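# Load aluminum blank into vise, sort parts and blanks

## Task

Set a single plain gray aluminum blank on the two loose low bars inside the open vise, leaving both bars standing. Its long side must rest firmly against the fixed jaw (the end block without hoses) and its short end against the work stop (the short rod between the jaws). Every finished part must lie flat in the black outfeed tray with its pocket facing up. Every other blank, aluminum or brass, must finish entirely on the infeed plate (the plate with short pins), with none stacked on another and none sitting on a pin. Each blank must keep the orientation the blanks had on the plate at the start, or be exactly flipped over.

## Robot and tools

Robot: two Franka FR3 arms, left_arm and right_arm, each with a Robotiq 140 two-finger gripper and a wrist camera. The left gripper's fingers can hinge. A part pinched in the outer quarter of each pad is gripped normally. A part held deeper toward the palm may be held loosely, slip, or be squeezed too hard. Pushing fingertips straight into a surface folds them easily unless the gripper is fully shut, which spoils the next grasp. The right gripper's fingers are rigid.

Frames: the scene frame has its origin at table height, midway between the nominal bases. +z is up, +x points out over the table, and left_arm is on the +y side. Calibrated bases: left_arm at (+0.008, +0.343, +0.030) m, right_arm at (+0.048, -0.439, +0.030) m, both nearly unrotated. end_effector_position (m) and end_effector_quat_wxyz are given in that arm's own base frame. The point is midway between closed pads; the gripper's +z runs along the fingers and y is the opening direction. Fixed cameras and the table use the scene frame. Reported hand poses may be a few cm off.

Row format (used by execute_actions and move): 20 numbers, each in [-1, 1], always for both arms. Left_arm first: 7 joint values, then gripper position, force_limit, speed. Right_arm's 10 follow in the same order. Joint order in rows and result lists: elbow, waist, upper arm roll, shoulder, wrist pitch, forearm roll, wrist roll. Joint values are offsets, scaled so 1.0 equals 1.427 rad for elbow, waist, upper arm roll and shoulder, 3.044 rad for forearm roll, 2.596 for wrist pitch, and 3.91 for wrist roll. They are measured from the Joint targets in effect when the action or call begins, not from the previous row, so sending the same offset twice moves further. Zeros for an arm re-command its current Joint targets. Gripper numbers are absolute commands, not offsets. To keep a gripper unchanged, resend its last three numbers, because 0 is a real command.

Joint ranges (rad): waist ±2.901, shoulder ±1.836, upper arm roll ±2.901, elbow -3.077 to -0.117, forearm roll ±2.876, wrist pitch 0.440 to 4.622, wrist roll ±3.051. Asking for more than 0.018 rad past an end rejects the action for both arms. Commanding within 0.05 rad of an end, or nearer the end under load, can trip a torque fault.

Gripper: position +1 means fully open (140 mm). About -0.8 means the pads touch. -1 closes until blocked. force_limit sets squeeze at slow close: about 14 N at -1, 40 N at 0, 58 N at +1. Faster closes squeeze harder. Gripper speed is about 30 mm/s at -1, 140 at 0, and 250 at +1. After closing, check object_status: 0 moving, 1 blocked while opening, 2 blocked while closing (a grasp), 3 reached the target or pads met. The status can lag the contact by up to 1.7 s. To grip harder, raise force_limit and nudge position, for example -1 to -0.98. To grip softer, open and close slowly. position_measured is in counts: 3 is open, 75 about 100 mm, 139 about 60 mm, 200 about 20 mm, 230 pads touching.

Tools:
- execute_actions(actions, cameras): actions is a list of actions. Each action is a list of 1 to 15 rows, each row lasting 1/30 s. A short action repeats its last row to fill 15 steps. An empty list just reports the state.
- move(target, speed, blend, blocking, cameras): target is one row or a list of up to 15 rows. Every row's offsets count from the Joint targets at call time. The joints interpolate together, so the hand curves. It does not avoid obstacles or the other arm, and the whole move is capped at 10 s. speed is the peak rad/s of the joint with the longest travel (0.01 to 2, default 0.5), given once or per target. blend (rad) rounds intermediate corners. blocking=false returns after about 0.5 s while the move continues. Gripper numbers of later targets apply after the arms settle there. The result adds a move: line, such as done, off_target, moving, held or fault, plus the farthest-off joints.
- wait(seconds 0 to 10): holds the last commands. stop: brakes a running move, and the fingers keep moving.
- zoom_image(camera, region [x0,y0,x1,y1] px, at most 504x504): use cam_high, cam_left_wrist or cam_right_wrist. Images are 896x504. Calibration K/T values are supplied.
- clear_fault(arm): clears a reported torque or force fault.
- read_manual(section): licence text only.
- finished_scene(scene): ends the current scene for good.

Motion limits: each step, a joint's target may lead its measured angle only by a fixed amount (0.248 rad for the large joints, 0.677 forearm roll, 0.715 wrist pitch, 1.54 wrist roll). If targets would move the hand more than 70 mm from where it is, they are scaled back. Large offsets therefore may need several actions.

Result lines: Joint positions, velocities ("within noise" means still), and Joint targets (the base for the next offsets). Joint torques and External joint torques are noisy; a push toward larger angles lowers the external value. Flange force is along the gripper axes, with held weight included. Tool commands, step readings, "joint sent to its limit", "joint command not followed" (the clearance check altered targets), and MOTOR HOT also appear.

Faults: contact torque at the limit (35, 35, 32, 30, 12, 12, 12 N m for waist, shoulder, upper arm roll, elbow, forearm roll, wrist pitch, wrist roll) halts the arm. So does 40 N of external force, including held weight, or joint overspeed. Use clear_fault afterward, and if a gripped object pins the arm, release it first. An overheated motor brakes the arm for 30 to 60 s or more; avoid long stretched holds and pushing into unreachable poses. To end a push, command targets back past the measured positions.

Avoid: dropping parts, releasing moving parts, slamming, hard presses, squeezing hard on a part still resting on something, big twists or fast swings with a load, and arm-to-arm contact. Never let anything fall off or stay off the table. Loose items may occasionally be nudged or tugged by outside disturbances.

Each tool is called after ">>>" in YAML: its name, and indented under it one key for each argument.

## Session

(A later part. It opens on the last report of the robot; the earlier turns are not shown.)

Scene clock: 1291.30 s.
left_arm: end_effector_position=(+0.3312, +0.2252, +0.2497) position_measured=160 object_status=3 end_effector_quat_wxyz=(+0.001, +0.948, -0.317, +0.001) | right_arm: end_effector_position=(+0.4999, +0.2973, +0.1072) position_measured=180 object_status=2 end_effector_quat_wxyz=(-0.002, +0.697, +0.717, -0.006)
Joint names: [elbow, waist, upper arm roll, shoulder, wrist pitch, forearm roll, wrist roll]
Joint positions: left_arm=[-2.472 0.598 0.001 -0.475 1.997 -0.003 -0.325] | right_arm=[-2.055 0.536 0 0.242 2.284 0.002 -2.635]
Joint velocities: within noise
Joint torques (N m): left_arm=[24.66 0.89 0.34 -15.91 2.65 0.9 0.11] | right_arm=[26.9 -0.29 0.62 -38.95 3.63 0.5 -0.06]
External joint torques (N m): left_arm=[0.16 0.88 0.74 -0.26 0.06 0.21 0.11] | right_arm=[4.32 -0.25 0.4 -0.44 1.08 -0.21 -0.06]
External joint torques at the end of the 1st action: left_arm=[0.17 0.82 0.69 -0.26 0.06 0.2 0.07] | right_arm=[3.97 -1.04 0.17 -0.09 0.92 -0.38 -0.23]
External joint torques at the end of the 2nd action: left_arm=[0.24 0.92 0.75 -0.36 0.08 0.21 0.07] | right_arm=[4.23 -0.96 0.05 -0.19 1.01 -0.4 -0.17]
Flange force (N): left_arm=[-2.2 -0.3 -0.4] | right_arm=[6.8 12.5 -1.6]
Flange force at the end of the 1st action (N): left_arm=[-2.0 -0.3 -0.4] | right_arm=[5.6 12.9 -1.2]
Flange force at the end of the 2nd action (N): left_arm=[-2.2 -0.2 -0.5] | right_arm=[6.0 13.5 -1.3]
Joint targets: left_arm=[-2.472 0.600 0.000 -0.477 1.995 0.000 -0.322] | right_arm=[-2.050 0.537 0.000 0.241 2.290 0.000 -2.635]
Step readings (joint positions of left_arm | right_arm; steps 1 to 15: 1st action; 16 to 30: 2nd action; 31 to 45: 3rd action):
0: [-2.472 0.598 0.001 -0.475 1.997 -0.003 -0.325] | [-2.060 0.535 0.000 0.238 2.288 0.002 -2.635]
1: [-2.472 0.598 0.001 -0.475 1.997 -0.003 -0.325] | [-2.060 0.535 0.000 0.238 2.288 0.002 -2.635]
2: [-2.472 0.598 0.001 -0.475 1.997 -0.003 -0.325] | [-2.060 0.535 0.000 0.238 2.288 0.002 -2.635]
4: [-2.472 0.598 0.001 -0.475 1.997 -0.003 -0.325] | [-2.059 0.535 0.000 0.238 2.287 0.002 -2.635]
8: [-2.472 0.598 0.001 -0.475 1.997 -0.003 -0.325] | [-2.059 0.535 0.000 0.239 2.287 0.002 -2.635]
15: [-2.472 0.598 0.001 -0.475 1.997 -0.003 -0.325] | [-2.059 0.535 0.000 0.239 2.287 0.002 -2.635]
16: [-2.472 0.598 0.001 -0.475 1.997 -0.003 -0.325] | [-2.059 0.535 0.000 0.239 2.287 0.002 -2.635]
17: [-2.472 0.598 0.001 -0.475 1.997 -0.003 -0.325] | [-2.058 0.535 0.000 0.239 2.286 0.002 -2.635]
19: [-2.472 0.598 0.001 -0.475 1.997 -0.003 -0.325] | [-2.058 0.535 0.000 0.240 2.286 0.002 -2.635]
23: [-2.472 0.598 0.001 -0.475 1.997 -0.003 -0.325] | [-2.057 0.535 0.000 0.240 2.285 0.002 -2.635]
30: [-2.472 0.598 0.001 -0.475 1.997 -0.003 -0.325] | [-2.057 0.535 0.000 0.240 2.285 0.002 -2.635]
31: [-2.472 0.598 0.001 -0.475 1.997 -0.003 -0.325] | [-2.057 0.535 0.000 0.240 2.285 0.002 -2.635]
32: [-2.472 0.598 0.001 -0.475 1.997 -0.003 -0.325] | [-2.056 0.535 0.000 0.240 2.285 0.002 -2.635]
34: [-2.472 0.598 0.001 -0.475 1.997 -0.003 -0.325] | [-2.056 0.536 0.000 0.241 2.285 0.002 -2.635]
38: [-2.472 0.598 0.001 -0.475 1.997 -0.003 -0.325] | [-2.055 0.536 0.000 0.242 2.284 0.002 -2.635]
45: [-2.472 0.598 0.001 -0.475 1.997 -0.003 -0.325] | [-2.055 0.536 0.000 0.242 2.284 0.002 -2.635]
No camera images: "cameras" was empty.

>>> execute_actions:
  actions:
    - [[0,0,0,0,0,0,0,-0.25,-1,-1,0.001903,0.001037,0,-0.00011,-0.001105,0,0.000378,-0.98,-0.05,-1]]
    - [[0,0,0,0,0,0,0,-0.25,-1,-1,0.001378,0.001037,0,0.00095,-0.000235,0,0.000378,-0.98,-0.05,-1]]
    - [[0,0,0,0,0,0,0,-0.25,-1,-1,0.001378,0.001037,0,0.00095,-0.000235,0,0.000378,-0.98,-0.05,-1]]
  cameras: []

Scene clock: 1297.57 s.
left_arm: end_effector_position=(+0.3312, +0.2252, +0.2497) position_measured=160 object_status=3 end_effector_quat_wxyz=(+0.001, +0.948, -0.317, +0.001) | right_arm: end_effector_position=(+0.4998, +0.3000, +0.1076) position_measured=180 object_status=2 end_effector_quat_wxyz=(-0.002, +0.697, +0.717, -0.006)
Joint names: [elbow, waist, upper arm roll, shoulder, wrist pitch, forearm roll, wrist roll]
Joint positions: left_arm=[-2.472 0.598 0.001 -0.475 1.997 -0.003 -0.325] | right_arm=[-2.049 0.54 0 0.245 2.281 0.002 -2.632]
Joint velocities: within noise
Joint torques (N m): left_arm=[24.61 0.87 0.35 -15.86 2.66 0.88 0.12] | right_arm=[27.03 -0.08 0.83 -39.61 3.56 0.57 -0.01]
External joint torques (N m): left_arm=[0.09 0.86 0.75 -0.21 0.06 0.19 0.12] | right_arm=[4.47 -0.1 0.55 -1 1.02 -0.15 -0.01]
External joint torques at the end of the 1st action: left_arm=[0.13 0.88 0.79 -0.31 0.07 0.2 0.1] | right_arm=[4.39 -0.07 0.59 -0.97 0.95 -0.17 -0.01]
External joint torques at the end of the 2nd action: left_arm=[0.19 0.81 0.71 -0.35 0.06 0.21 0.08] | right_arm=[4.41 -0.02 0.53 -0.86 1.01 -0.16 0.02]
Flange force (N): left_arm=[-2.2 -0.3 -0.2] | right_arm=[6.8 11.6 -2.7]
Flange force at the end of the 1st action (N): left_arm=[-2.3 -0.1 -0.3] | right_arm=[6.7 11.5 -2.7]
Flange force at the end of the 2nd action (N): left_arm=[-2.1 -0.1 -0.5] | right_arm=[7.0 11.7 -2.5]
Joint targets: left_arm=[-2.472 0.600 0.000 -0.477 1.995 0.000 -0.322] | right_arm=[-2.043 0.541 0.000 0.243 2.286 0.000 -2.631]
Step readings (joint positions of left_arm | right_arm; steps 1 to 15: 1st action; 16 to 30: 2nd action; 31 to 45: 3rd action):
0: [-2.472 0.598 0.001 -0.475 1.997 -0.003 -0.325] | [-2.055 0.536 0.000 0.242 2.284 0.002 -2.635]
1: [-2.472 0.598 0.001 -0.475 1.997 -0.003 -0.325] | [-2.055 0.536 0.000 0.242 2.284 0.002 -2.635]
2: [-2.472 0.598 0.001 -0.475 1.997 -0.003 -0.325] | [-2.054 0.536 0.000 0.242 2.283 0.002 -2.635]
4: [-2.472 0.598 0.001 -0.475 1.997 -0.003 -0.325] | [-2.054 0.537 0.000 0.242 2.283 0.002 -2.635]
8: [-2.472 0.598 0.001 -0.475 1.997 -0.003 -0.325] | [-2.053 0.537 0.000 0.242 2.282 0.002 -2.635]
15: [-2.472 0.598 0.001 -0.475 1.997 -0.003 -0.325] | [-2.053 0.537 0.000 0.243 2.282 0.002 -2.635]
16: [-2.472 0.598 0.001 -0.475 1.997 -0.003 -0.325] | [-2.053 0.537 0.000 0.243 2.282 0.002 -2.635]
17: [-2.472 0.598 0.001 -0.475 1.997 -0.003 -0.325] | [-2.052 0.537 0.000 0.243 2.282 0.002 -2.635]
19: [-2.472 0.598 0.001 -0.475 1.997 -0.003 -0.325] | [-2.052 0.538 0.000 0.243 2.282 0.002 -2.634]
23: [-2.472 0.598 0.001 -0.475 1.997 -0.003 -0.325] | [-2.051 0.538 0.000 0.244 2.281 0.002 -2.634]
30: [-2.472 0.598 0.001 -0.475 1.997 -0.003 -0.325] | [-2.051 0.538 0.000 0.244 2.281 0.002 -2.634]
31: [-2.472 0.598 0.001 -0.475 1.997 -0.003 -0.325] | [-2.051 0.538 0.000 0.244 2.281 0.002 -2.634]
32: [-2.472 0.598 0.001 -0.475 1.997 -0.003 -0.325] | [-2.050 0.539 0.000 0.244 2.281 0.002 -2.633]
34: [-2.472 0.598 0.001 -0.475 1.997 -0.003 -0.325] | [-2.050 0.539 0.000 0.245 2.281 0.002 -2.633]
38: [-2.472 0.598 0.001 -0.475 1.997 -0.003 -0.325] | [-2.049 0.540 0.000 0.245 2.281 0.002 -2.633]
45: [-2.472 0.598 0.001 -0.475 1.997 -0.003 -0.325] | [-2.049 0.540 0.000 0.245 2.281 0.002 -2.632]
No camera images: "cameras" was empty.

>>> execute_actions:
  actions:
    - [[0,0,0,0,0,0,0,-0.25,-1,-1,0.001378,0.001037,0,0.00095,-0.000235,0,0.000378,-0.98,-0.05,-1]]
    - [[0,0,0,0,0,0,0,-0.25,-1,-1,0.001378,0.001037,0,0.00095,-0.000235,0,0.000378,-0.98,-0.05,-1]]
  cameras: ["cam_right_wrist"]

>>> zoom_image:
  camera: "cam_right_wrist"
  region: [430, 100, 560, 180]

Scene clock: 1301.23 s.
left_arm: end_effector_position=(+0.3312, +0.2252, +0.2497) position_measured=160 object_status=3 end_effector_quat_wxyz=(+0.001, +0.948, -0.317, +0.001) | right_arm: end_effector_position=(+0.4997, +0.3019, +0.1076) position_measured=180 object_status=2 end_effector_quat_wxyz=(-0.002, +0.697, +0.717, -0.006)
Joint names: [elbow, waist, upper arm roll, shoulder, wrist pitch, forearm roll, wrist roll]
Joint positions: left_arm=[-2.472 0.598 0.001 -0.475 1.997 -0.003 -0.325] | right_arm=[-2.045 0.543 0 0.248 2.279 0.002 -2.629]
Joint velocities: within noise
Joint torques (N m): left_arm=[24.62 0.87 0.36 -15.89 2.65 0.89 0.09] | right_arm=[27.14 -0.12 0.91 -39.56 3.59 0.56 0.02]
External joint torques (N m): left_arm=[0.11 0.88 0.76 -0.29 0.05 0.2 0.09] | right_arm=[4.59 -0.05 0.71 -0.92 1.06 -0.16 0.02]
External joint torques at the end of the 1st action: left_arm=[0.21 0.88 0.75 -0.22 0.06 0.22 0.09] | right_arm=[4.52 -0.22 0.58 -0.69 1.05 -0.16 0.03]
Flange force (N): left_arm=[-2.3 -0.1 -0.3] | right_arm=[7.3 12.1 -2.6]
Flange force at the end of the 1st action (N): left_arm=[-2.1 -0.6 -0.4] | right_arm=[7.3 12.5 -2.2]
Joint targets: left_arm=[-2.472 0.600 0.000 -0.477 1.995 0.000 -0.322] | right_arm=[-2.039 0.544 0.000 0.246 2.285 0.000 -2.628]
Step readings (joint positions of left_arm | right_arm; steps 1 to 15: 1st action; 16 to 30: 2nd action):
0: [-2.472 0.598 0.001 -0.475 1.997 -0.003 -0.325] | [-2.049 0.540 0.000 0.245 2.280 0.002 -2.632]
1: [-2.472 0.598 0.001 -0.475 1.997 -0.003 -0.325] | [-2.049 0.540 0.000 0.245 2.280 0.002 -2.632]
2: [-2.472 0.598 0.001 -0.475 1.997 -0.003 -0.325] | [-2.048 0.540 0.000 0.246 2.280 0.002 -2.632]
4: [-2.472 0.598 0.001 -0.475 1.997 -0.003 -0.325] | [-2.047 0.541 0.000 0.246 2.280 0.002 -2.631]
8: [-2.472 0.598 0.001 -0.475 1.997 -0.003 -0.325] | [-2.047 0.541 0.000 0.246 2.280 0.002 -2.631]
15: [-2.472 0.598 0.001 -0.475 1.997 -0.003 -0.325] | [-2.047 0.541 0.000 0.246 2.280 0.002 -2.631]
16: [-2.472 0.598 0.001 -0.475 1.997 -0.003 -0.325] | [-2.047 0.541 0.000 0.246 2.280 0.002 -2.631]
17: [-2.472 0.598 0.001 -0.475 1.997 -0.003 -0.325] | [-2.046 0.542 0.000 0.247 2.279 0.002 -2.630]
19: [-2.472 0.598 0.001 -0.475 1.997 -0.003 -0.325] | [-2.046 0.542 0.000 0.247 2.279 0.002 -2.630]
23: [-2.472 0.598 0.001 -0.475 1.997 -0.003 -0.325] | [-2.045 0.543 0.000 0.248 2.279 0.002 -2.630]
30: [-2.472 0.598 0.001 -0.475 1.997 -0.003 -0.325] | [-2.045 0.543 0.000 0.248 2.279 0.002 -2.629]
camera_calibration:
cam_right_wrist: T_world_to_cam=[[0.998726, 0.0462849, -0.0201115, -0.501457], [0.0504015, -0.934894, 0.351331, 0.223392], [-0.00254086, -0.351897, -0.936035, 0.343751], [0, 0, 0, 1]] pos_world=[0.490432, 0.353022, 0.233194]
Images, in order (width x height): cam_right_wrist 896x504.

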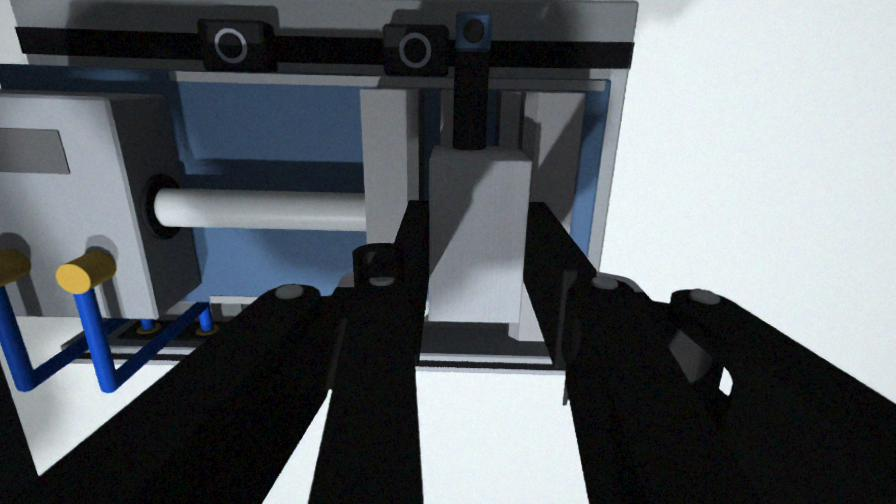

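Scaled by 3.877 from the camera's 896x504 image, which has a finer 1280x720 frame.

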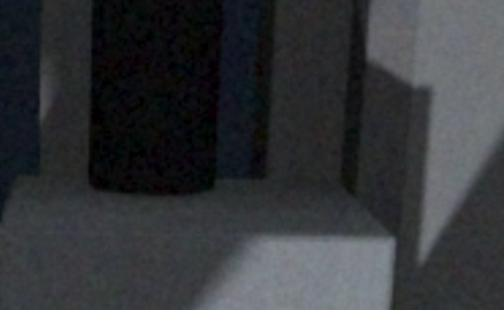

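>>> execute_actions:
  actions:
    - [[0,0,0,0,0,0,0,-0.25,-1,-1,0.001378,0.001037,0,0.00095,-0.000235,0,0.000378,-0.98,-0.05,-1]]
  cameras: []

>>> execute_actions:
  actions:
    - [[0,0,0,0,0,0,0,-0.25,-1,-1,0.001378,0.001037,0,0.00095,-0.000235,0,0.000378,-0.98,-0.05,-1]]
  cameras: []

Scene clock: 1307.87 s.
left_arm: end_effector_position=(+0.3312, +0.2252, +0.2497) position_measured=160 object_status=3 end_effector_quat_wxyz=(+0.001, +0.948, -0.317, +0.001) | right_arm: end_effector_position=(+0.4997, +0.3025, +0.1076) position_measured=180 object_status=2 end_effector_quat_wxyz=(-0.002, +0.697, +0.717, -0.007)
Joint names: [elbow, waist, upper arm roll, shoulder, wrist pitch, forearm roll, wrist roll]
Joint positions: left_arm=[-2.472 0.598 0.001 -0.475 1.997 -0.003 -0.325] | right_arm=[-2.043 0.544 0 0.249 2.278 0.002 -2.628]
Joint velocities: within noise
Joint torques (N m): left_arm=[24.64 0.84 0.4 -15.87 2.66 0.91 0.13] | right_arm=[27.16 0.36 1.54 -39.55 3.68 0.63 -0.02]
External joint torques (N m): left_arm=[0.19 0.84 0.8 -0.3 0.07 0.22 0.13] | right_arm=[4.5 0.33 1.25 -0.66 1.13 -0.09 -0.02]
Flange force (N): left_arm=[-2.3 -0.3 -0.4] | right_arm=[8.0 12.0 -2.0]
Joint targets: left_arm=[-2.472 0.600 0.000 -0.477 1.995 0.000 -0.322] | right_arm=[-2.037 0.546 0.000 0.247 2.284 0.000 -2.626]
Step readings (joint positions of left_arm | right_arm):
0: [-2.472 0.598 0.001 -0.475 1.997 -0.003 -0.325] | [-2.045 0.543 0.000 0.248 2.279 0.002 -2.629]
1: [-2.472 0.598 0.001 -0.475 1.997 -0.003 -0.325] | [-2.045 0.543 0.000 0.248 2.279 0.002 -2.629]
2: [-2.472 0.598 0.001 -0.475 1.997 -0.003 -0.325] | [-2.044 0.543 0.000 0.248 2.279 0.002 -2.629]
4: [-2.472 0.598 0.001 -0.475 1.997 -0.003 -0.325] | [-2.044 0.544 0.000 0.249 2.279 0.002 -2.628]
8: [-2.472 0.598 0.001 -0.475 1.997 -0.003 -0.325] | [-2.043 0.544 0.000 0.249 2.278 0.002 -2.628]
15: [-2.472 0.598 0.001 -0.475 1.997 -0.003 -0.325] | [-2.043 0.544 0.000 0.249 2.278 0.002 -2.628]
No camera images: "cameras" was empty.

Scene clock: 1308.57 s.
left_arm: end_effector_position=(+0.3312, +0.2252, +0.2497) position_measured=160 object_status=3 end_effector_quat_wxyz=(+0.001, +0.948, -0.317, +0.001) | right_arm: end_effector_position=(+0.4998, +0.3026, +0.1076) position_measured=180 object_status=2 end_effector_quat_wxyz=(-0.003, +0.697, +0.717, -0.007)
Joint names: [elbow, waist, upper arm roll, shoulder, wrist pitch, forearm roll, wrist roll]
Joint positions: left_arm=[-2.472 0.598 0.001 -0.475 1.997 -0.003 -0.325] | right_arm=[-2.041 0.544 0 0.25 2.276 0.002 -2.628]
Joint velocities: within noise
Joint torques (N m): left_arm=[24.6 0.84 0.35 -15.87 2.67 0.9 0.09] | right_arm=[27.44 1.15 1.63 -39.44 3.87 0.65 0.03]
External joint torques (N m): left_arm=[0.12 0.85 0.79 -0.24 0.07 0.22 0.08] | right_arm=[4.79 1.18 1.4 -0.56 1.33 -0.07 0.03]
Flange force (N): left_arm=[-2.2 -0.3 -0.2] | right_arm=[9.6 12.4 -1.6]
Joint targets: left_arm=[-2.472 0.600 0.000 -0.477 1.995 0.000 -0.322] | right_arm=[-2.035 0.547 0.000 0.249 2.284 0.000 -2.625]
Step readings (joint positions of left_arm | right_arm):
0: [-2.472 0.598 0.001 -0.475 1.997 -0.003 -0.325] | [-2.043 0.544 0.000 0.249 2.278 0.002 -2.628]
1: [-2.472 0.598 0.001 -0.475 1.997 -0.003 -0.325] | [-2.043 0.544 0.000 0.249 2.278 0.002 -2.628]
2: [-2.472 0.598 0.001 -0.475 1.997 -0.003 -0.325] | [-2.043 0.544 0.000 0.249 2.277 0.002 -2.628]
4: [-2.472 0.598 0.001 -0.475 1.997 -0.003 -0.325] | [-2.042 0.544 0.000 0.250 2.277 0.002 -2.628]
8: [-2.472 0.598 0.001 -0.475 1.997 -0.003 -0.325] | [-2.042 0.544 0.000 0.250 2.276 0.002 -2.628]
15: [-2.472 0.598 0.001 -0.475 1.997 -0.003 -0.325] | [-2.041 0.544 0.000 0.250 2.276 0.002 -2.628]
No camera images: "cameras" was empty.

>>> execute_actions:
  actions:
    - [[0,0,0,0,0,0,0,-0.25,-1,-1,-0.000525,0,0,0.00106,0.00087,0,0,-0.98,-0.05,-1]]
    - [[0,0,0,0,0,0,0,-0.25,-1,-1,-0.000525,0,0,0.00106,0.00087,0,0,-0.98,-0.05,-1]]
  cameras: []

Scene clock: 1313.00 s.
left_arm: end_effector_position=(+0.3312, +0.2252, +0.2497) position_measured=160 object_status=3 end_effector_quat_wxyz=(+0.001, +0.948, -0.317, +0.001) | right_arm: end_effector_position=(+0.4998, +0.3026, +0.1072) position_measured=180 object_status=2 end_effector_quat_wxyz=(-0.003, +0.697, +0.717, -0.008)
Joint names: [elbow, waist, upper arm roll, shoulder, wrist pitch, forearm roll, wrist roll]
Joint positions: left_arm=[-2.472 0.598 0.001 -0.475 1.997 -0.003 -0.325] | right_arm=[-2.041 0.544 0 0.251 2.276 0.002 -2.627]
Joint velocities: within noise
Joint torques (N m): left_arm=[24.64 0.85 0.36 -15.91 2.64 0.88 0.11] | right_arm=[26.12 0.98 1.69 -38.34 4.06 0.7 0.1]
External joint torques (N m): left_arm=[0.22 0.85 0.76 -0.33 0.06 0.19 0.11] | right_arm=[3.56 1 1.45 0.44 1.53 -0.01 0.1]
External joint torques at the end of the 1st action: left_arm=[0.05 0.92 0.9 -0.19 0.05 0.2 0.08] | right_arm=[3.97 1.1 1.58 -0.03 1.6 -0.04 0.08]
Flange force (N): left_arm=[-2.2 -0.3 -0.5] | right_arm=[8.4 10.4 1.3]
Flange force at the end of the 1st action (N): left_arm=[-2.4 -0.3 -0.1] | right_arm=[8.7 10.6 0.4]
Joint targets: left_arm=[-2.472 0.600 0.000 -0.477 1.995 0.000 -0.322] | right_arm=[-2.037 0.547 0.000 0.252 2.288 0.000 -2.625]
Step readings (joint positions of left_arm | right_arm; steps 1 to 15: 1st action; 16 to 30: 2nd action):
0: [-2.472 0.598 0.001 -0.475 1.997 -0.003 -0.325] | [-2.041 0.544 0.000 0.250 2.276 0.002 -2.627]
1: [-2.472 0.598 0.001 -0.475 1.997 -0.003 -0.325] | [-2.041 0.544 0.000 0.250 2.276 0.002 -2.627]
2: [-2.472 0.598 0.001 -0.475 1.997 -0.003 -0.325] | [-2.041 0.544 0.000 0.250 2.276 0.002 -2.627]
4: [-2.472 0.598 0.001 -0.475 1.997 -0.003 -0.325] | [-2.041 0.544 0.000 0.250 2.276 0.002 -2.627]
8: [-2.472 0.598 0.001 -0.475 1.997 -0.003 -0.325] | [-2.041 0.544 0.000 0.250 2.276 0.002 -2.627]
15: [-2.472 0.598 0.001 -0.475 1.997 -0.003 -0.325] | [-2.041 0.544 0.000 0.250 2.276 0.002 -2.627]
16: [-2.472 0.598 0.001 -0.475 1.997 -0.003 -0.325] | [-2.041 0.544 0.000 0.250 2.276 0.002 -2.627]
17: [-2.472 0.598 0.001 -0.475 1.997 -0.003 -0.325] | [-2.041 0.544 0.000 0.251 2.276 0.002 -2.627]
19: [-2.472 0.598 0.001 -0.475 1.997 -0.003 -0.325] | [-2.041 0.544 0.000 0.251 2.276 0.002 -2.627]
23: [-2.472 0.598 0.001 -0.475 1.997 -0.003 -0.325] | [-2.041 0.544 0.000 0.251 2.276 0.002 -2.627]
30: [-2.472 0.598 0.001 -0.475 1.997 -0.003 -0.325] | [-2.041 0.544 0.000 0.251 2.276 0.002 -2.627]
No camera images: "cameras" was empty.

>>> execute_actions:
  actions:
    - [[0,0,0,0,0,0,0,-0.25,-1,-1,-0.000525,0,0,0.00106,0.00087,0,0,-0.98,-0.05,-1]]
    - [[0,0,0,0,0,0,0,-0.25,-1,-1,-0.000525,0,0,0.00106,0.00087,0,0,-0.98,-0.05,-1]]
  cameras: []

Scene clock: 1315.70 s.
left_arm: end_effector_position=(+0.3312, +0.2252, +0.2497) position_measured=160 object_status=3 end_effector_quat_wxyz=(+0.001, +0.948, -0.317, +0.001) | right_arm: end_effector_position=(+0.4998, +0.3026, +0.1071) position_measured=180 object_status=2 end_effector_quat_wxyz=(-0.003, +0.697, +0.717, -0.008)
Joint names: [elbow, waist, upper arm roll, shoulder, wrist pitch, forearm roll, wrist roll]
Joint positions: left_arm=[-2.472 0.598 0.001 -0.475 1.997 -0.003 -0.325] | right_arm=[-2.041 0.544 0 0.251 2.276 0.002 -2.627]
Joint velocities: within noise
Joint torques (N m): left_arm=[24.67 0.86 0.32 -15.85 2.66 0.88 0.09] | right_arm=[25.34 0.97 1.75 -36.53 4.43 0.67 0.02]
External joint torques (N m): left_arm=[0.2 0.91 0.78 -0.28 0.06 0.2 0.09] | right_arm=[2.64 0.96 1.48 2.46 1.88 -0.04 0.03]
External joint torques at the end of the 1st action: left_arm=[0.1 0.89 0.72 -0.24 0.07 0.2 0.07] | right_arm=[2.91 0.92 1.42 1.49 1.58 -0.04 -0.01]
Flange force (N): left_arm=[-2.2 -0.4 -0.4] | right_arm=[9.0 11.7 5.7]
Flange force at the end of the 1st action (N): left_arm=[-2.1 -0.2 -0.2] | right_arm=[8.3 10.8 3.4]
Joint targets: left_arm=[-2.472 0.600 0.000 -0.477 1.995 0.000 -0.322] | right_arm=[-2.038 0.547 0.000 0.255 2.293 0.000 -2.625]
Step readings (joint positions of left_arm | right_arm; steps 1 to 15: 1st action; 16 to 30: 2nd action):
0: [-2.472 0.598 0.001 -0.475 1.997 -0.003 -0.325] | [-2.041 0.544 0.000 0.251 2.276 0.002 -2.627]
1: [-2.472 0.598 0.001 -0.475 1.997 -0.003 -0.325] | [-2.041 0.544 0.000 0.251 2.276 0.002 -2.627]
2: [-2.472 0.598 0.001 -0.475 1.997 -0.003 -0.325] | [-2.041 0.544 0.000 0.251 2.276 0.002 -2.627]
4: [-2.472 0.598 0.001 -0.475 1.997 -0.003 -0.325] | [-2.041 0.544 0.000 0.251 2.276 0.002 -2.627]
8: [-2.472 0.598 0.001 -0.475 1.997 -0.003 -0.325] | [-2.041 0.544 0.000 0.251 2.276 0.002 -2.627]
15: [-2.472 0.598 0.001 -0.475 1.997 -0.003 -0.325] | [-2.041 0.544 0.000 0.251 2.276 0.002 -2.627]
16: [-2.472 0.598 0.001 -0.475 1.997 -0.003 -0.325] | [-2.041 0.544 0.000 0.251 2.276 0.002 -2.627]
17: [-2.472 0.598 0.001 -0.475 1.997 -0.003 -0.325] | [-2.041 0.544 0.000 0.251 2.276 0.002 -2.627]
19: [-2.472 0.598 0.001 -0.475 1.997 -0.003 -0.325] | [-2.041 0.544 0.000 0.251 2.276 0.002 -2.627]
23: [-2.472 0.598 0.001 -0.475 1.997 -0.003 -0.325] | [-2.041 0.544 0.000 0.251 2.276 0.002 -2.627]
30: [-2.472 0.598 0.001 -0.475 1.997 -0.003 -0.325] | [-2.041 0.544 0.000 0.251 2.276 0.002 -2.627]
No camera images: "cameras" was empty.

>>> execute_actions:
  actions:
    - [[0,0,0,0,0,0,0,-0.25,-1,-1,-0.003005,0.000098,0,-0.002071,0.000513,0,0.000036,-0.98,-0.05,-1]]
  cameras: []

Scene clock: 1335.67 s.
left_arm: end_effector_position=(+0.3312, +0.2252, +0.2497) position_measured=160 object_status=3 end_effector_quat_wxyz=(+0.001, +0.948, -0.317, +0.001) | right_arm: end_effector_position=(+0.4998, +0.3025, +0.1071) position_measured=180 object_status=2 end_effector_quat_wxyz=(-0.002, +0.697, +0.717, -0.007)
Joint names: [elbow, waist, upper arm roll, shoulder, wrist pitch, forearm roll, wrist roll]
Joint positions: left_arm=[-2.472 0.598 0.001 -0.475 1.997 -0.003 -0.325] | right_arm=[-2.042 0.544 0 0.25 2.278 0.002 -2.627]
Joint velocities: within noise
Joint torques (N m): left_arm=[24.62 0.87 0.38 -15.9 2.67 0.89 0.1] | right_arm=[24.61 1.03 1.73 -37.33 4.37 0.7 0.05]
External joint torques (N m): left_arm=[0.15 0.82 0.74 -0.33 0.07 0.2 0.1] | right_arm=[1.96 1.04 1.48 1.58 1.83 -0.02 0.05]
Flange force (N): left_arm=[-2.2 -0.1 -0.3] | right_arm=[6.7 7.4 4.9]
Joint targets: left_arm=[-2.472 0.600 0.000 -0.477 1.995 0.000 -0.322] | right_arm=[-2.042 0.547 0.000 0.252 2.294 0.000 -2.625]
Step readings (joint positions of left_arm | right_arm):
0: [-2.472 0.598 0.001 -0.475 1.997 -0.003 -0.325] | [-2.041 0.544 0.000 0.251 2.276 0.002 -2.627]
1: [-2.472 0.598 0.001 -0.475 1.997 -0.003 -0.325] | [-2.041 0.544 0.000 0.251 2.276 0.002 -2.627]
2: [-2.472 0.598 0.001 -0.475 1.997 -0.003 -0.325] | [-2.041 0.544 0.000 0.251 2.276 0.002 -2.627]
4: [-2.472 0.598 0.001 -0.475 1.997 -0.003 -0.325] | [-2.042 0.544 0.000 0.251 2.277 0.002 -2.627]
8: [-2.472 0.598 0.001 -0.475 1.997 -0.003 -0.325] | [-2.042 0.544 0.000 0.250 2.278 0.002 -2.627]
15: [-2.472 0.598 0.001 -0.475 1.997 -0.003 -0.325] | [-2.042 0.544 0.000 0.250 2.278 0.002 -2.627]
No camera images: "cameras" was empty.

>>> execute_actions:
  actions:
    - [[0,0,0,0,0,0,0,-0.25,-1,-1,0,0,0,0,0,0,0,-0.25,-0.05,-1]]
  cameras: ["cam_right_wrist"]

>>> zoom_image:
  camera: "cam_right_wrist"
  region: [400, 80, 600, 380]

Scene clock: 1338.77 s.
left_arm: end_effector_position=(+0.3312, +0.2252, +0.2497) position_measured=160 object_status=3 end_effector_quat_wxyz=(+0.001, +0.948, -0.317, +0.001) | right_arm: end_effector_position=(+0.5023, +0.3050, +0.1077) position_measured=160 object_status=0 end_effector_quat_wxyz=(-0.001, +0.697, +0.717, -0.002)
Joint names: [elbow, waist, upper arm roll, shoulder, wrist pitch, forearm roll, wrist roll]
Joint positions: left_arm=[-2.472 0.598 0.001 -0.475 1.997 -0.003 -0.325] | right_arm=[-2.043 0.546 -0.001 0.251 2.289 0.002 -2.627]
Joint velocities: within noise
Joint torques (N m): left_arm=[24.68 0.82 0.34 -15.87 2.66 0.89 0.09] | right_arm=[24.03 0.17 1.02 -37.96 2.77 0.68 0.04]
External joint torques (N m): left_arm=[0.18 0.85 0.78 -0.21 0.07 0.2 0.08] | right_arm=[1.49 0.27 0.85 0.8 0.22 -0.03 0.04]
Flange force (N): left_arm=[-2.1 -0.5 -0.3] | right_arm=[4.6 6.2 0.6]
Joint targets: left_arm=[-2.472 0.600 0.000 -0.477 1.995 0.000 -0.322] | right_arm=[-2.042 0.547 0.000 0.252 2.294 0.000 -2.625]
Step readings (joint positions of left_arm | right_arm):
0: [-2.472 0.598 0.001 -0.475 1.997 -0.003 -0.325] | [-2.043 0.544 -0.001 0.250 2.278 0.002 -2.627]
1: [-2.472 0.598 0.001 -0.475 1.997 -0.003 -0.325] | [-2.043 0.544 -0.001 0.250 2.278 0.002 -2.627]
2: [-2.472 0.598 0.001 -0.475 1.997 -0.003 -0.325] | [-2.043 0.544 -0.001 0.250 2.278 0.002 -2.627]
4: [-2.472 0.598 0.001 -0.475 1.997 -0.003 -0.325] | [-2.043 0.545 -0.001 0.251 2.280 0.002 -2.627]
8: [-2.472 0.598 0.001 -0.475 1.997 -0.003 -0.325] | [-2.043 0.546 -0.001 0.251 2.285 0.002 -2.627]
15: [-2.472 0.598 0.001 -0.475 1.997 -0.003 -0.325] | [-2.043 0.546 -0.001 0.251 2.289 0.002 -2.627]
camera_calibration:
cam_right_wrist: T_world_to_cam=[[0.998845, 0.0466544, -0.0114635, -0.505256], [0.0477294, -0.936502, 0.3474, 0.2283], [0.00547215, -0.347546, -0.937647, 0.339783], [0, 0, 0, 1]] pos_world=[0.491917, 0.355466, 0.233493]
Images, in order (width x height): cam_right_wrist 896x504.

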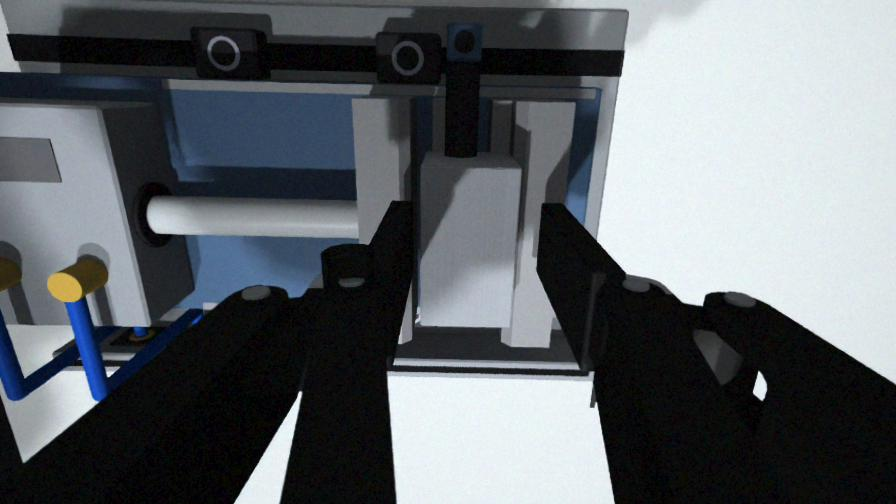

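Scaled by 1.680 from the camera's 896x504 image, which has a finer 1280x720 frame.

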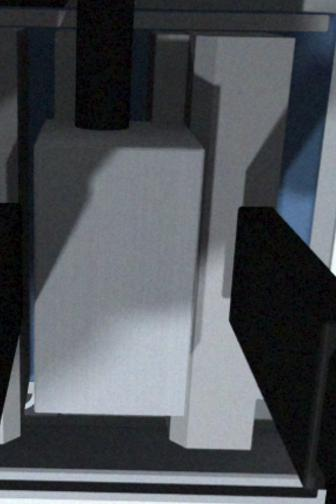

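>>> zoom_image:
  camera: "cam_right_wrist"
  region: [410, 130, 530, 200]

>>> zoom_image:
  camera: "cam_right_wrist"
  region: [480, 290, 560, 360]

Scaled by 4.200 from the camera's 896x504 image, which has a finer 1280x720 frame.

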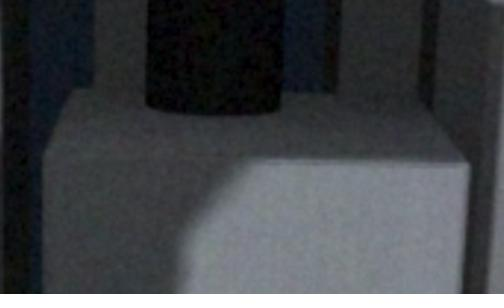

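Scaled by 6.300 from the camera's 896x504 image, which has a finer 1280x720 frame.

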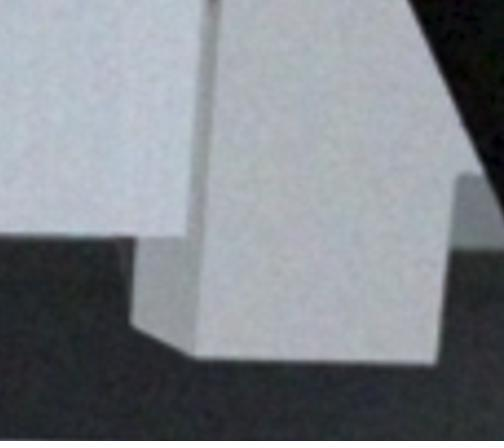

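>>> move:
  target:
    - [0,0,0,0,0,0,0,-0.25,-1,-1,0,0,0,0,0,0,0,-0.08,-0.05,-1]
    - [0,0,0,0,0,0,0,-0.25,-1,-1,0.0337,0,0,-0.04944,-0.0457,0,0,-0.08,-0.05,-1]
    - [0,0,0,0,0,0,0,-0.25,-1,-1,0.14141,0,0,-0.10804,-0.13712,0,0,-0.08,-0.05,-1]
  speed: [0.2, 0.2, 0.5]
  blend: [0, 0.04, 0]
  cameras: ["cam_high", "cam_right_wrist"]

>>> zoom_image:
  camera: "cam_right_wrist"
  region: [380, 150, 560, 330]

>>> zoom_image:
  camera: "cam_high"
  region: [300, 100, 600, 400]

Scene clock: 1371.73 s.
left_arm: end_effector_position=(+0.3312, +0.2252, +0.2497) position_measured=160 object_status=3 end_effector_quat_wxyz=(+0.001, +0.948, -0.317, +0.001) | right_arm: end_effector_position=(+0.5045, +0.3065, +0.2610) position_measured=139 object_status=3 end_effector_quat_wxyz=(+0.000, +0.696, +0.718, +0.003)
Joint names: [elbow, waist, upper arm roll, shoulder, wrist pitch, forearm roll, wrist roll]
Joint positions: left_arm=[-2.472 0.598 0.001 -0.475 1.997 -0.003 -0.325] | right_arm=[-1.841 0.546 -0.001 0.096 1.943 0.002 -2.627]
Joint velocities: left_arm=[within noise] | right_arm=[-0.002 0 0.001 0 -0.003 -0.001 0]
Joint torques (N m): left_arm=[24.58 0.84 0.31 -15.84 2.66 0.9 0.08] | right_arm=[26.31 0.12 0.83 -34.87 2.31 0.89 0]
External joint torques (N m): left_arm=[0.13 0.87 0.75 -0.24 0.07 0.22 0.08] | right_arm=[1.51 0.24 0.84 1.04 -0.28 0 0]
Flange force (N): left_arm=[-2.2 -0.3 -0.3] | right_arm=[5.4 7.8 -3.1]
Joint targets: left_arm=[-2.472 0.600 0.000 -0.477 1.995 0.000 -0.322] | right_arm=[-1.841 0.547 0.000 0.098 1.938 0.000 -2.625]
move: done
camera_calibration:
cam_right_wrist: T_world_to_cam=[[0.998879, 0.0472359, -0.00320466, -0.508115], [0.0454713, -0.938305, 0.342806, 0.179302], [0.0131858, -0.342568, -0.939401, 0.479063], [0, 0, 0, 1]] pos_world=[0.493075, 0.356352, 0.386938]
Images, in order (width x height): cam_high 896x504, cam_right_wrist 896x504.

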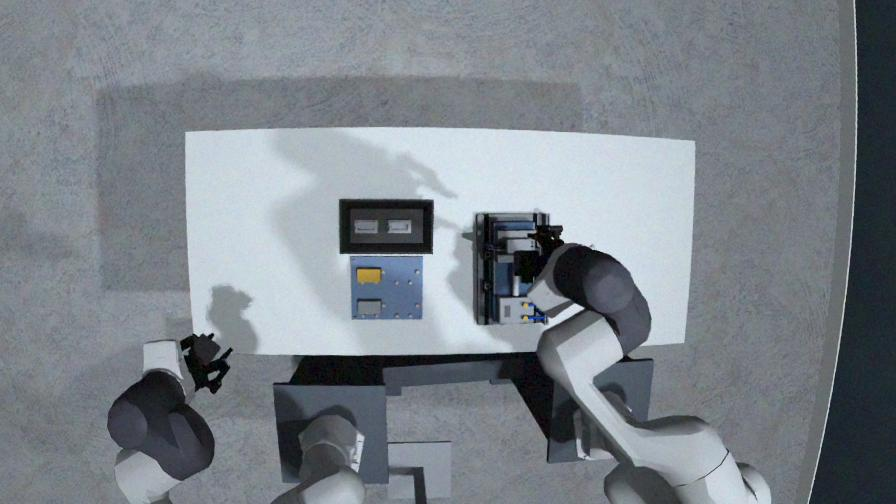

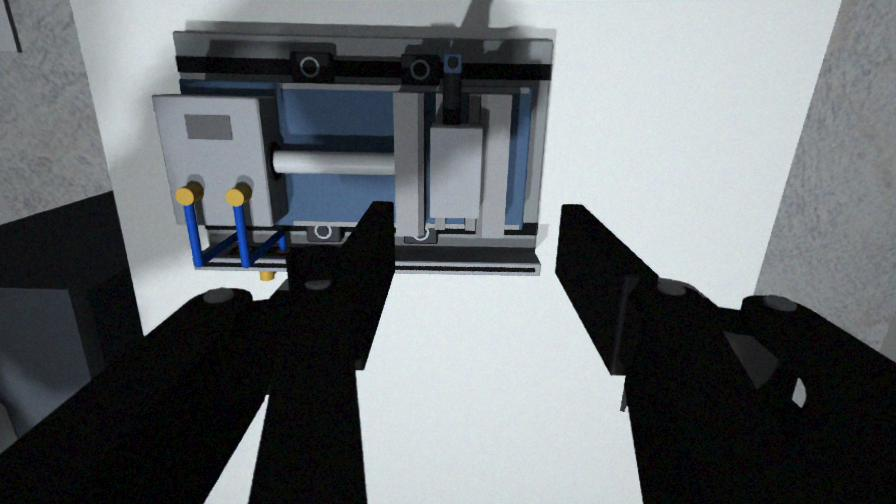

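Scaled by 2.800 from the camera's 896x504 image, which has a finer 1280x720 frame.

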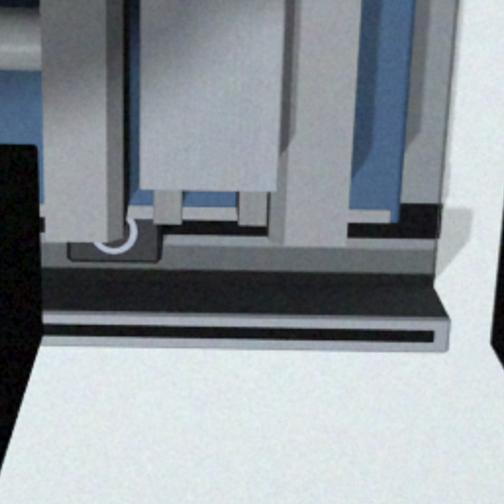

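Scaled by 1.680 from the camera's 896x504 image, which has a finer 1280x720 frame.

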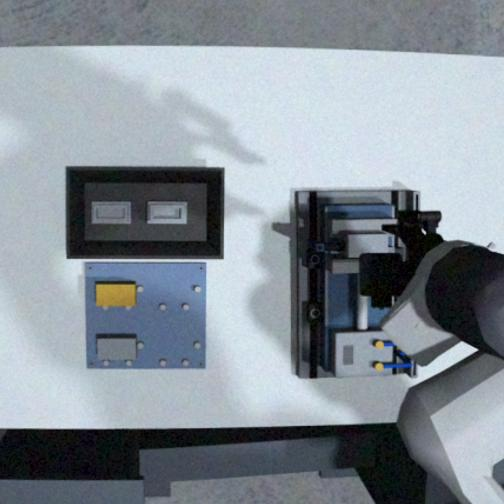

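>>> zoom_image:
  camera: "cam_high"
  region: [345, 252, 430, 325]

>>> zoom_image:
  camera: "cam_high"
  region: [335, 195, 440, 258]

>>> zoom_image:
  camera: "cam_right_wrist"
  region: [380, 40, 540, 250]

Scaled by 5.929 from the camera's 896x504 image, which has a finer 1280x720 frame.

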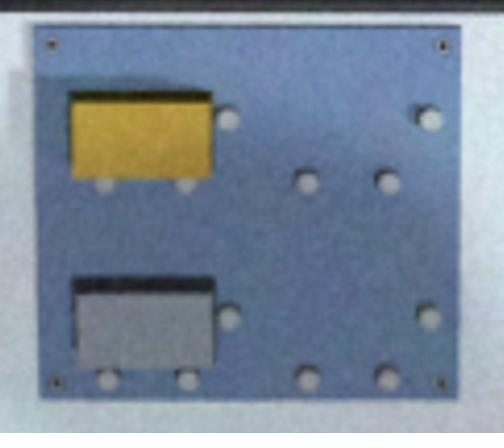

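Scaled by 4.800 from the camera's 896x504 image, which has a finer 1280x720 frame.

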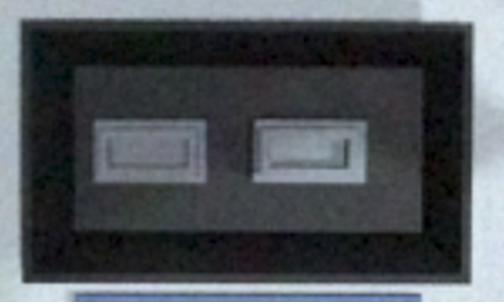

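Scaled by 2.400 from the camera's 896x504 image, which has a finer 1280x720 frame.

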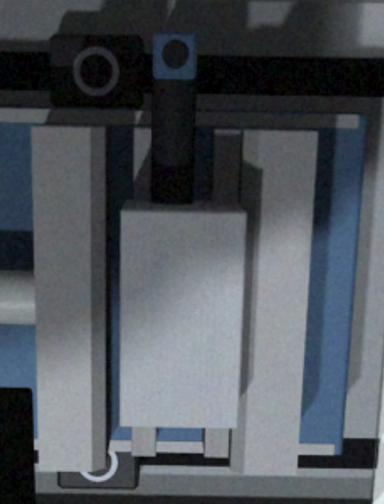

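>>> move:
  target: [0,0,0,0,0,0,0,-0.25,-1,-1,0.09341,-0.02123,0,0.07043,-0.01263,0,-0.00775,-0.08,-0.05,-1]
  speed: 0.4
  cameras: ["cam_right_wrist"]

>>> zoom_image:
  camera: "cam_right_wrist"
  region: [340, 90, 470, 240]

Scene clock: 1396.03 s.
left_arm: end_effector_position=(+0.3312, +0.2252, +0.2497) position_measured=160 object_status=3 end_effector_quat_wxyz=(+0.001, +0.948, -0.317, +0.001) | right_arm: end_effector_position=(+0.5400, +0.3083, +0.2604) position_measured=139 object_status=3 end_effector_quat_wxyz=(+0.000, +0.698, +0.716, +0.002)
Joint names: [elbow, waist, upper arm roll, shoulder, wrist pitch, forearm roll, wrist roll]
Joint positions: left_arm=[-2.472 0.598 0.001 -0.475 1.997 -0.003 -0.325] | right_arm=[-1.709 0.518 0 0.197 1.91 0.002 -2.65]
Joint velocities: left_arm=[within noise] | right_arm=[0.001 0 -0.001 -0.001 -0.001 0.001 -0.004]
Joint torques (N m): left_arm=[24.67 0.83 0.33 -15.87 2.67 0.9 0.09] | right_arm=[26.71 -0.54 0.97 -38.32 2.28 0.88 -0.3]
External joint torques (N m): left_arm=[0.3 0.84 0.75 -0.38 0.09 0.21 0.09] | right_arm=[1.86 -0.59 0.71 1.08 -0.3 -0.03 -0.3]
Flange force (N): left_arm=[-2.2 -0.3 -0.6] | right_arm=[5.1 10.9 -4.0]
Joint targets: left_arm=[-2.472 0.600 0.000 -0.477 1.995 0.000 -0.322] | right_arm=[-1.707 0.517 0.000 0.198 1.905 0.000 -2.655]
move: done
camera_calibration:
cam_right_wrist: T_world_to_cam=[[0.999058, 0.0431865, -0.00432044, -0.542209], [0.0420419, -0.938214, 0.343494, 0.181194], [0.0107808, -0.343352, -0.939145, 0.480115], [0, 0, 0, 1]] pos_world=[0.528904, 0.358263, 0.386316]
Images, in order (width x height): cam_right_wrist 896x504.

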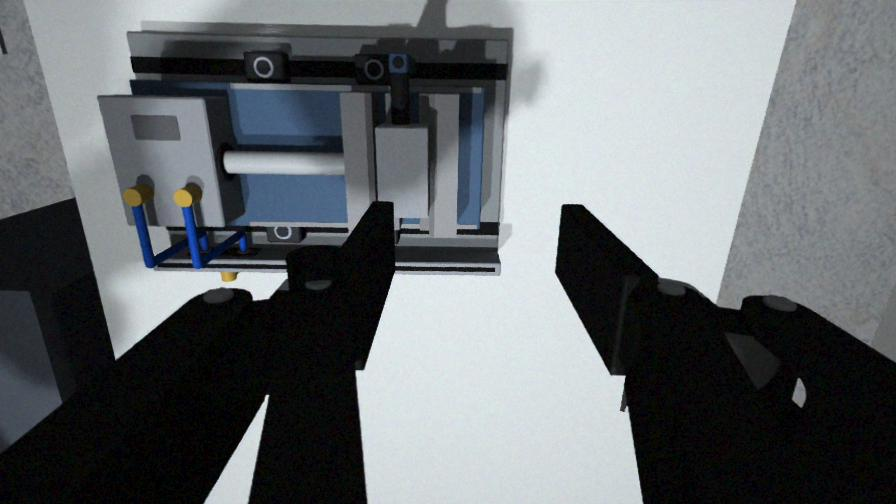

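Scaled by 3.360 from the camera's 896x504 image, which has a finer 1280x720 frame.

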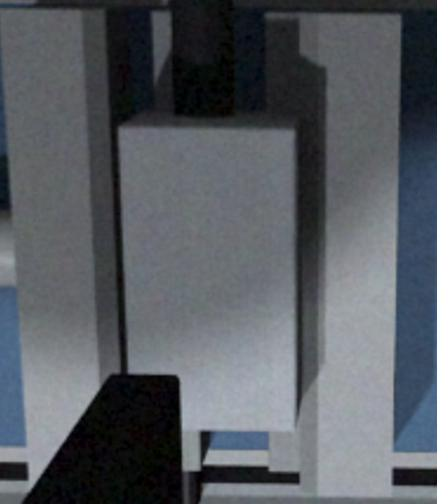

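>>> zoom_image:
  camera: "cam_right_wrist"
  region: [410, 180, 450, 240]

>>> zoom_image:
  camera: "cam_right_wrist"
  region: [370, 100, 450, 160]

Scaled by 8.400 from the camera's 896x504 image, which has a finer 1280x720 frame.

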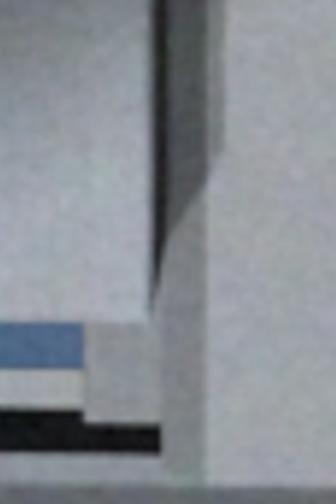

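Scaled by 6.300 from the camera's 896x504 image, which has a finer 1280x720 frame.

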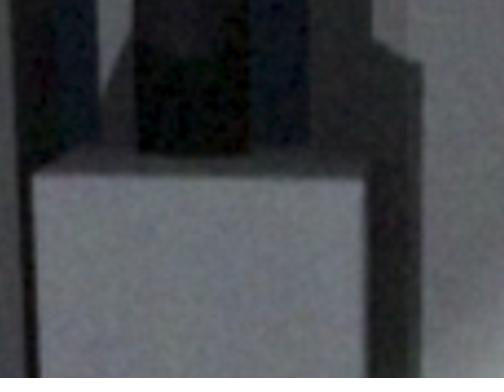

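>>> finished_scene:
  scene: 1
  done: true

The scene is finished: the task was done.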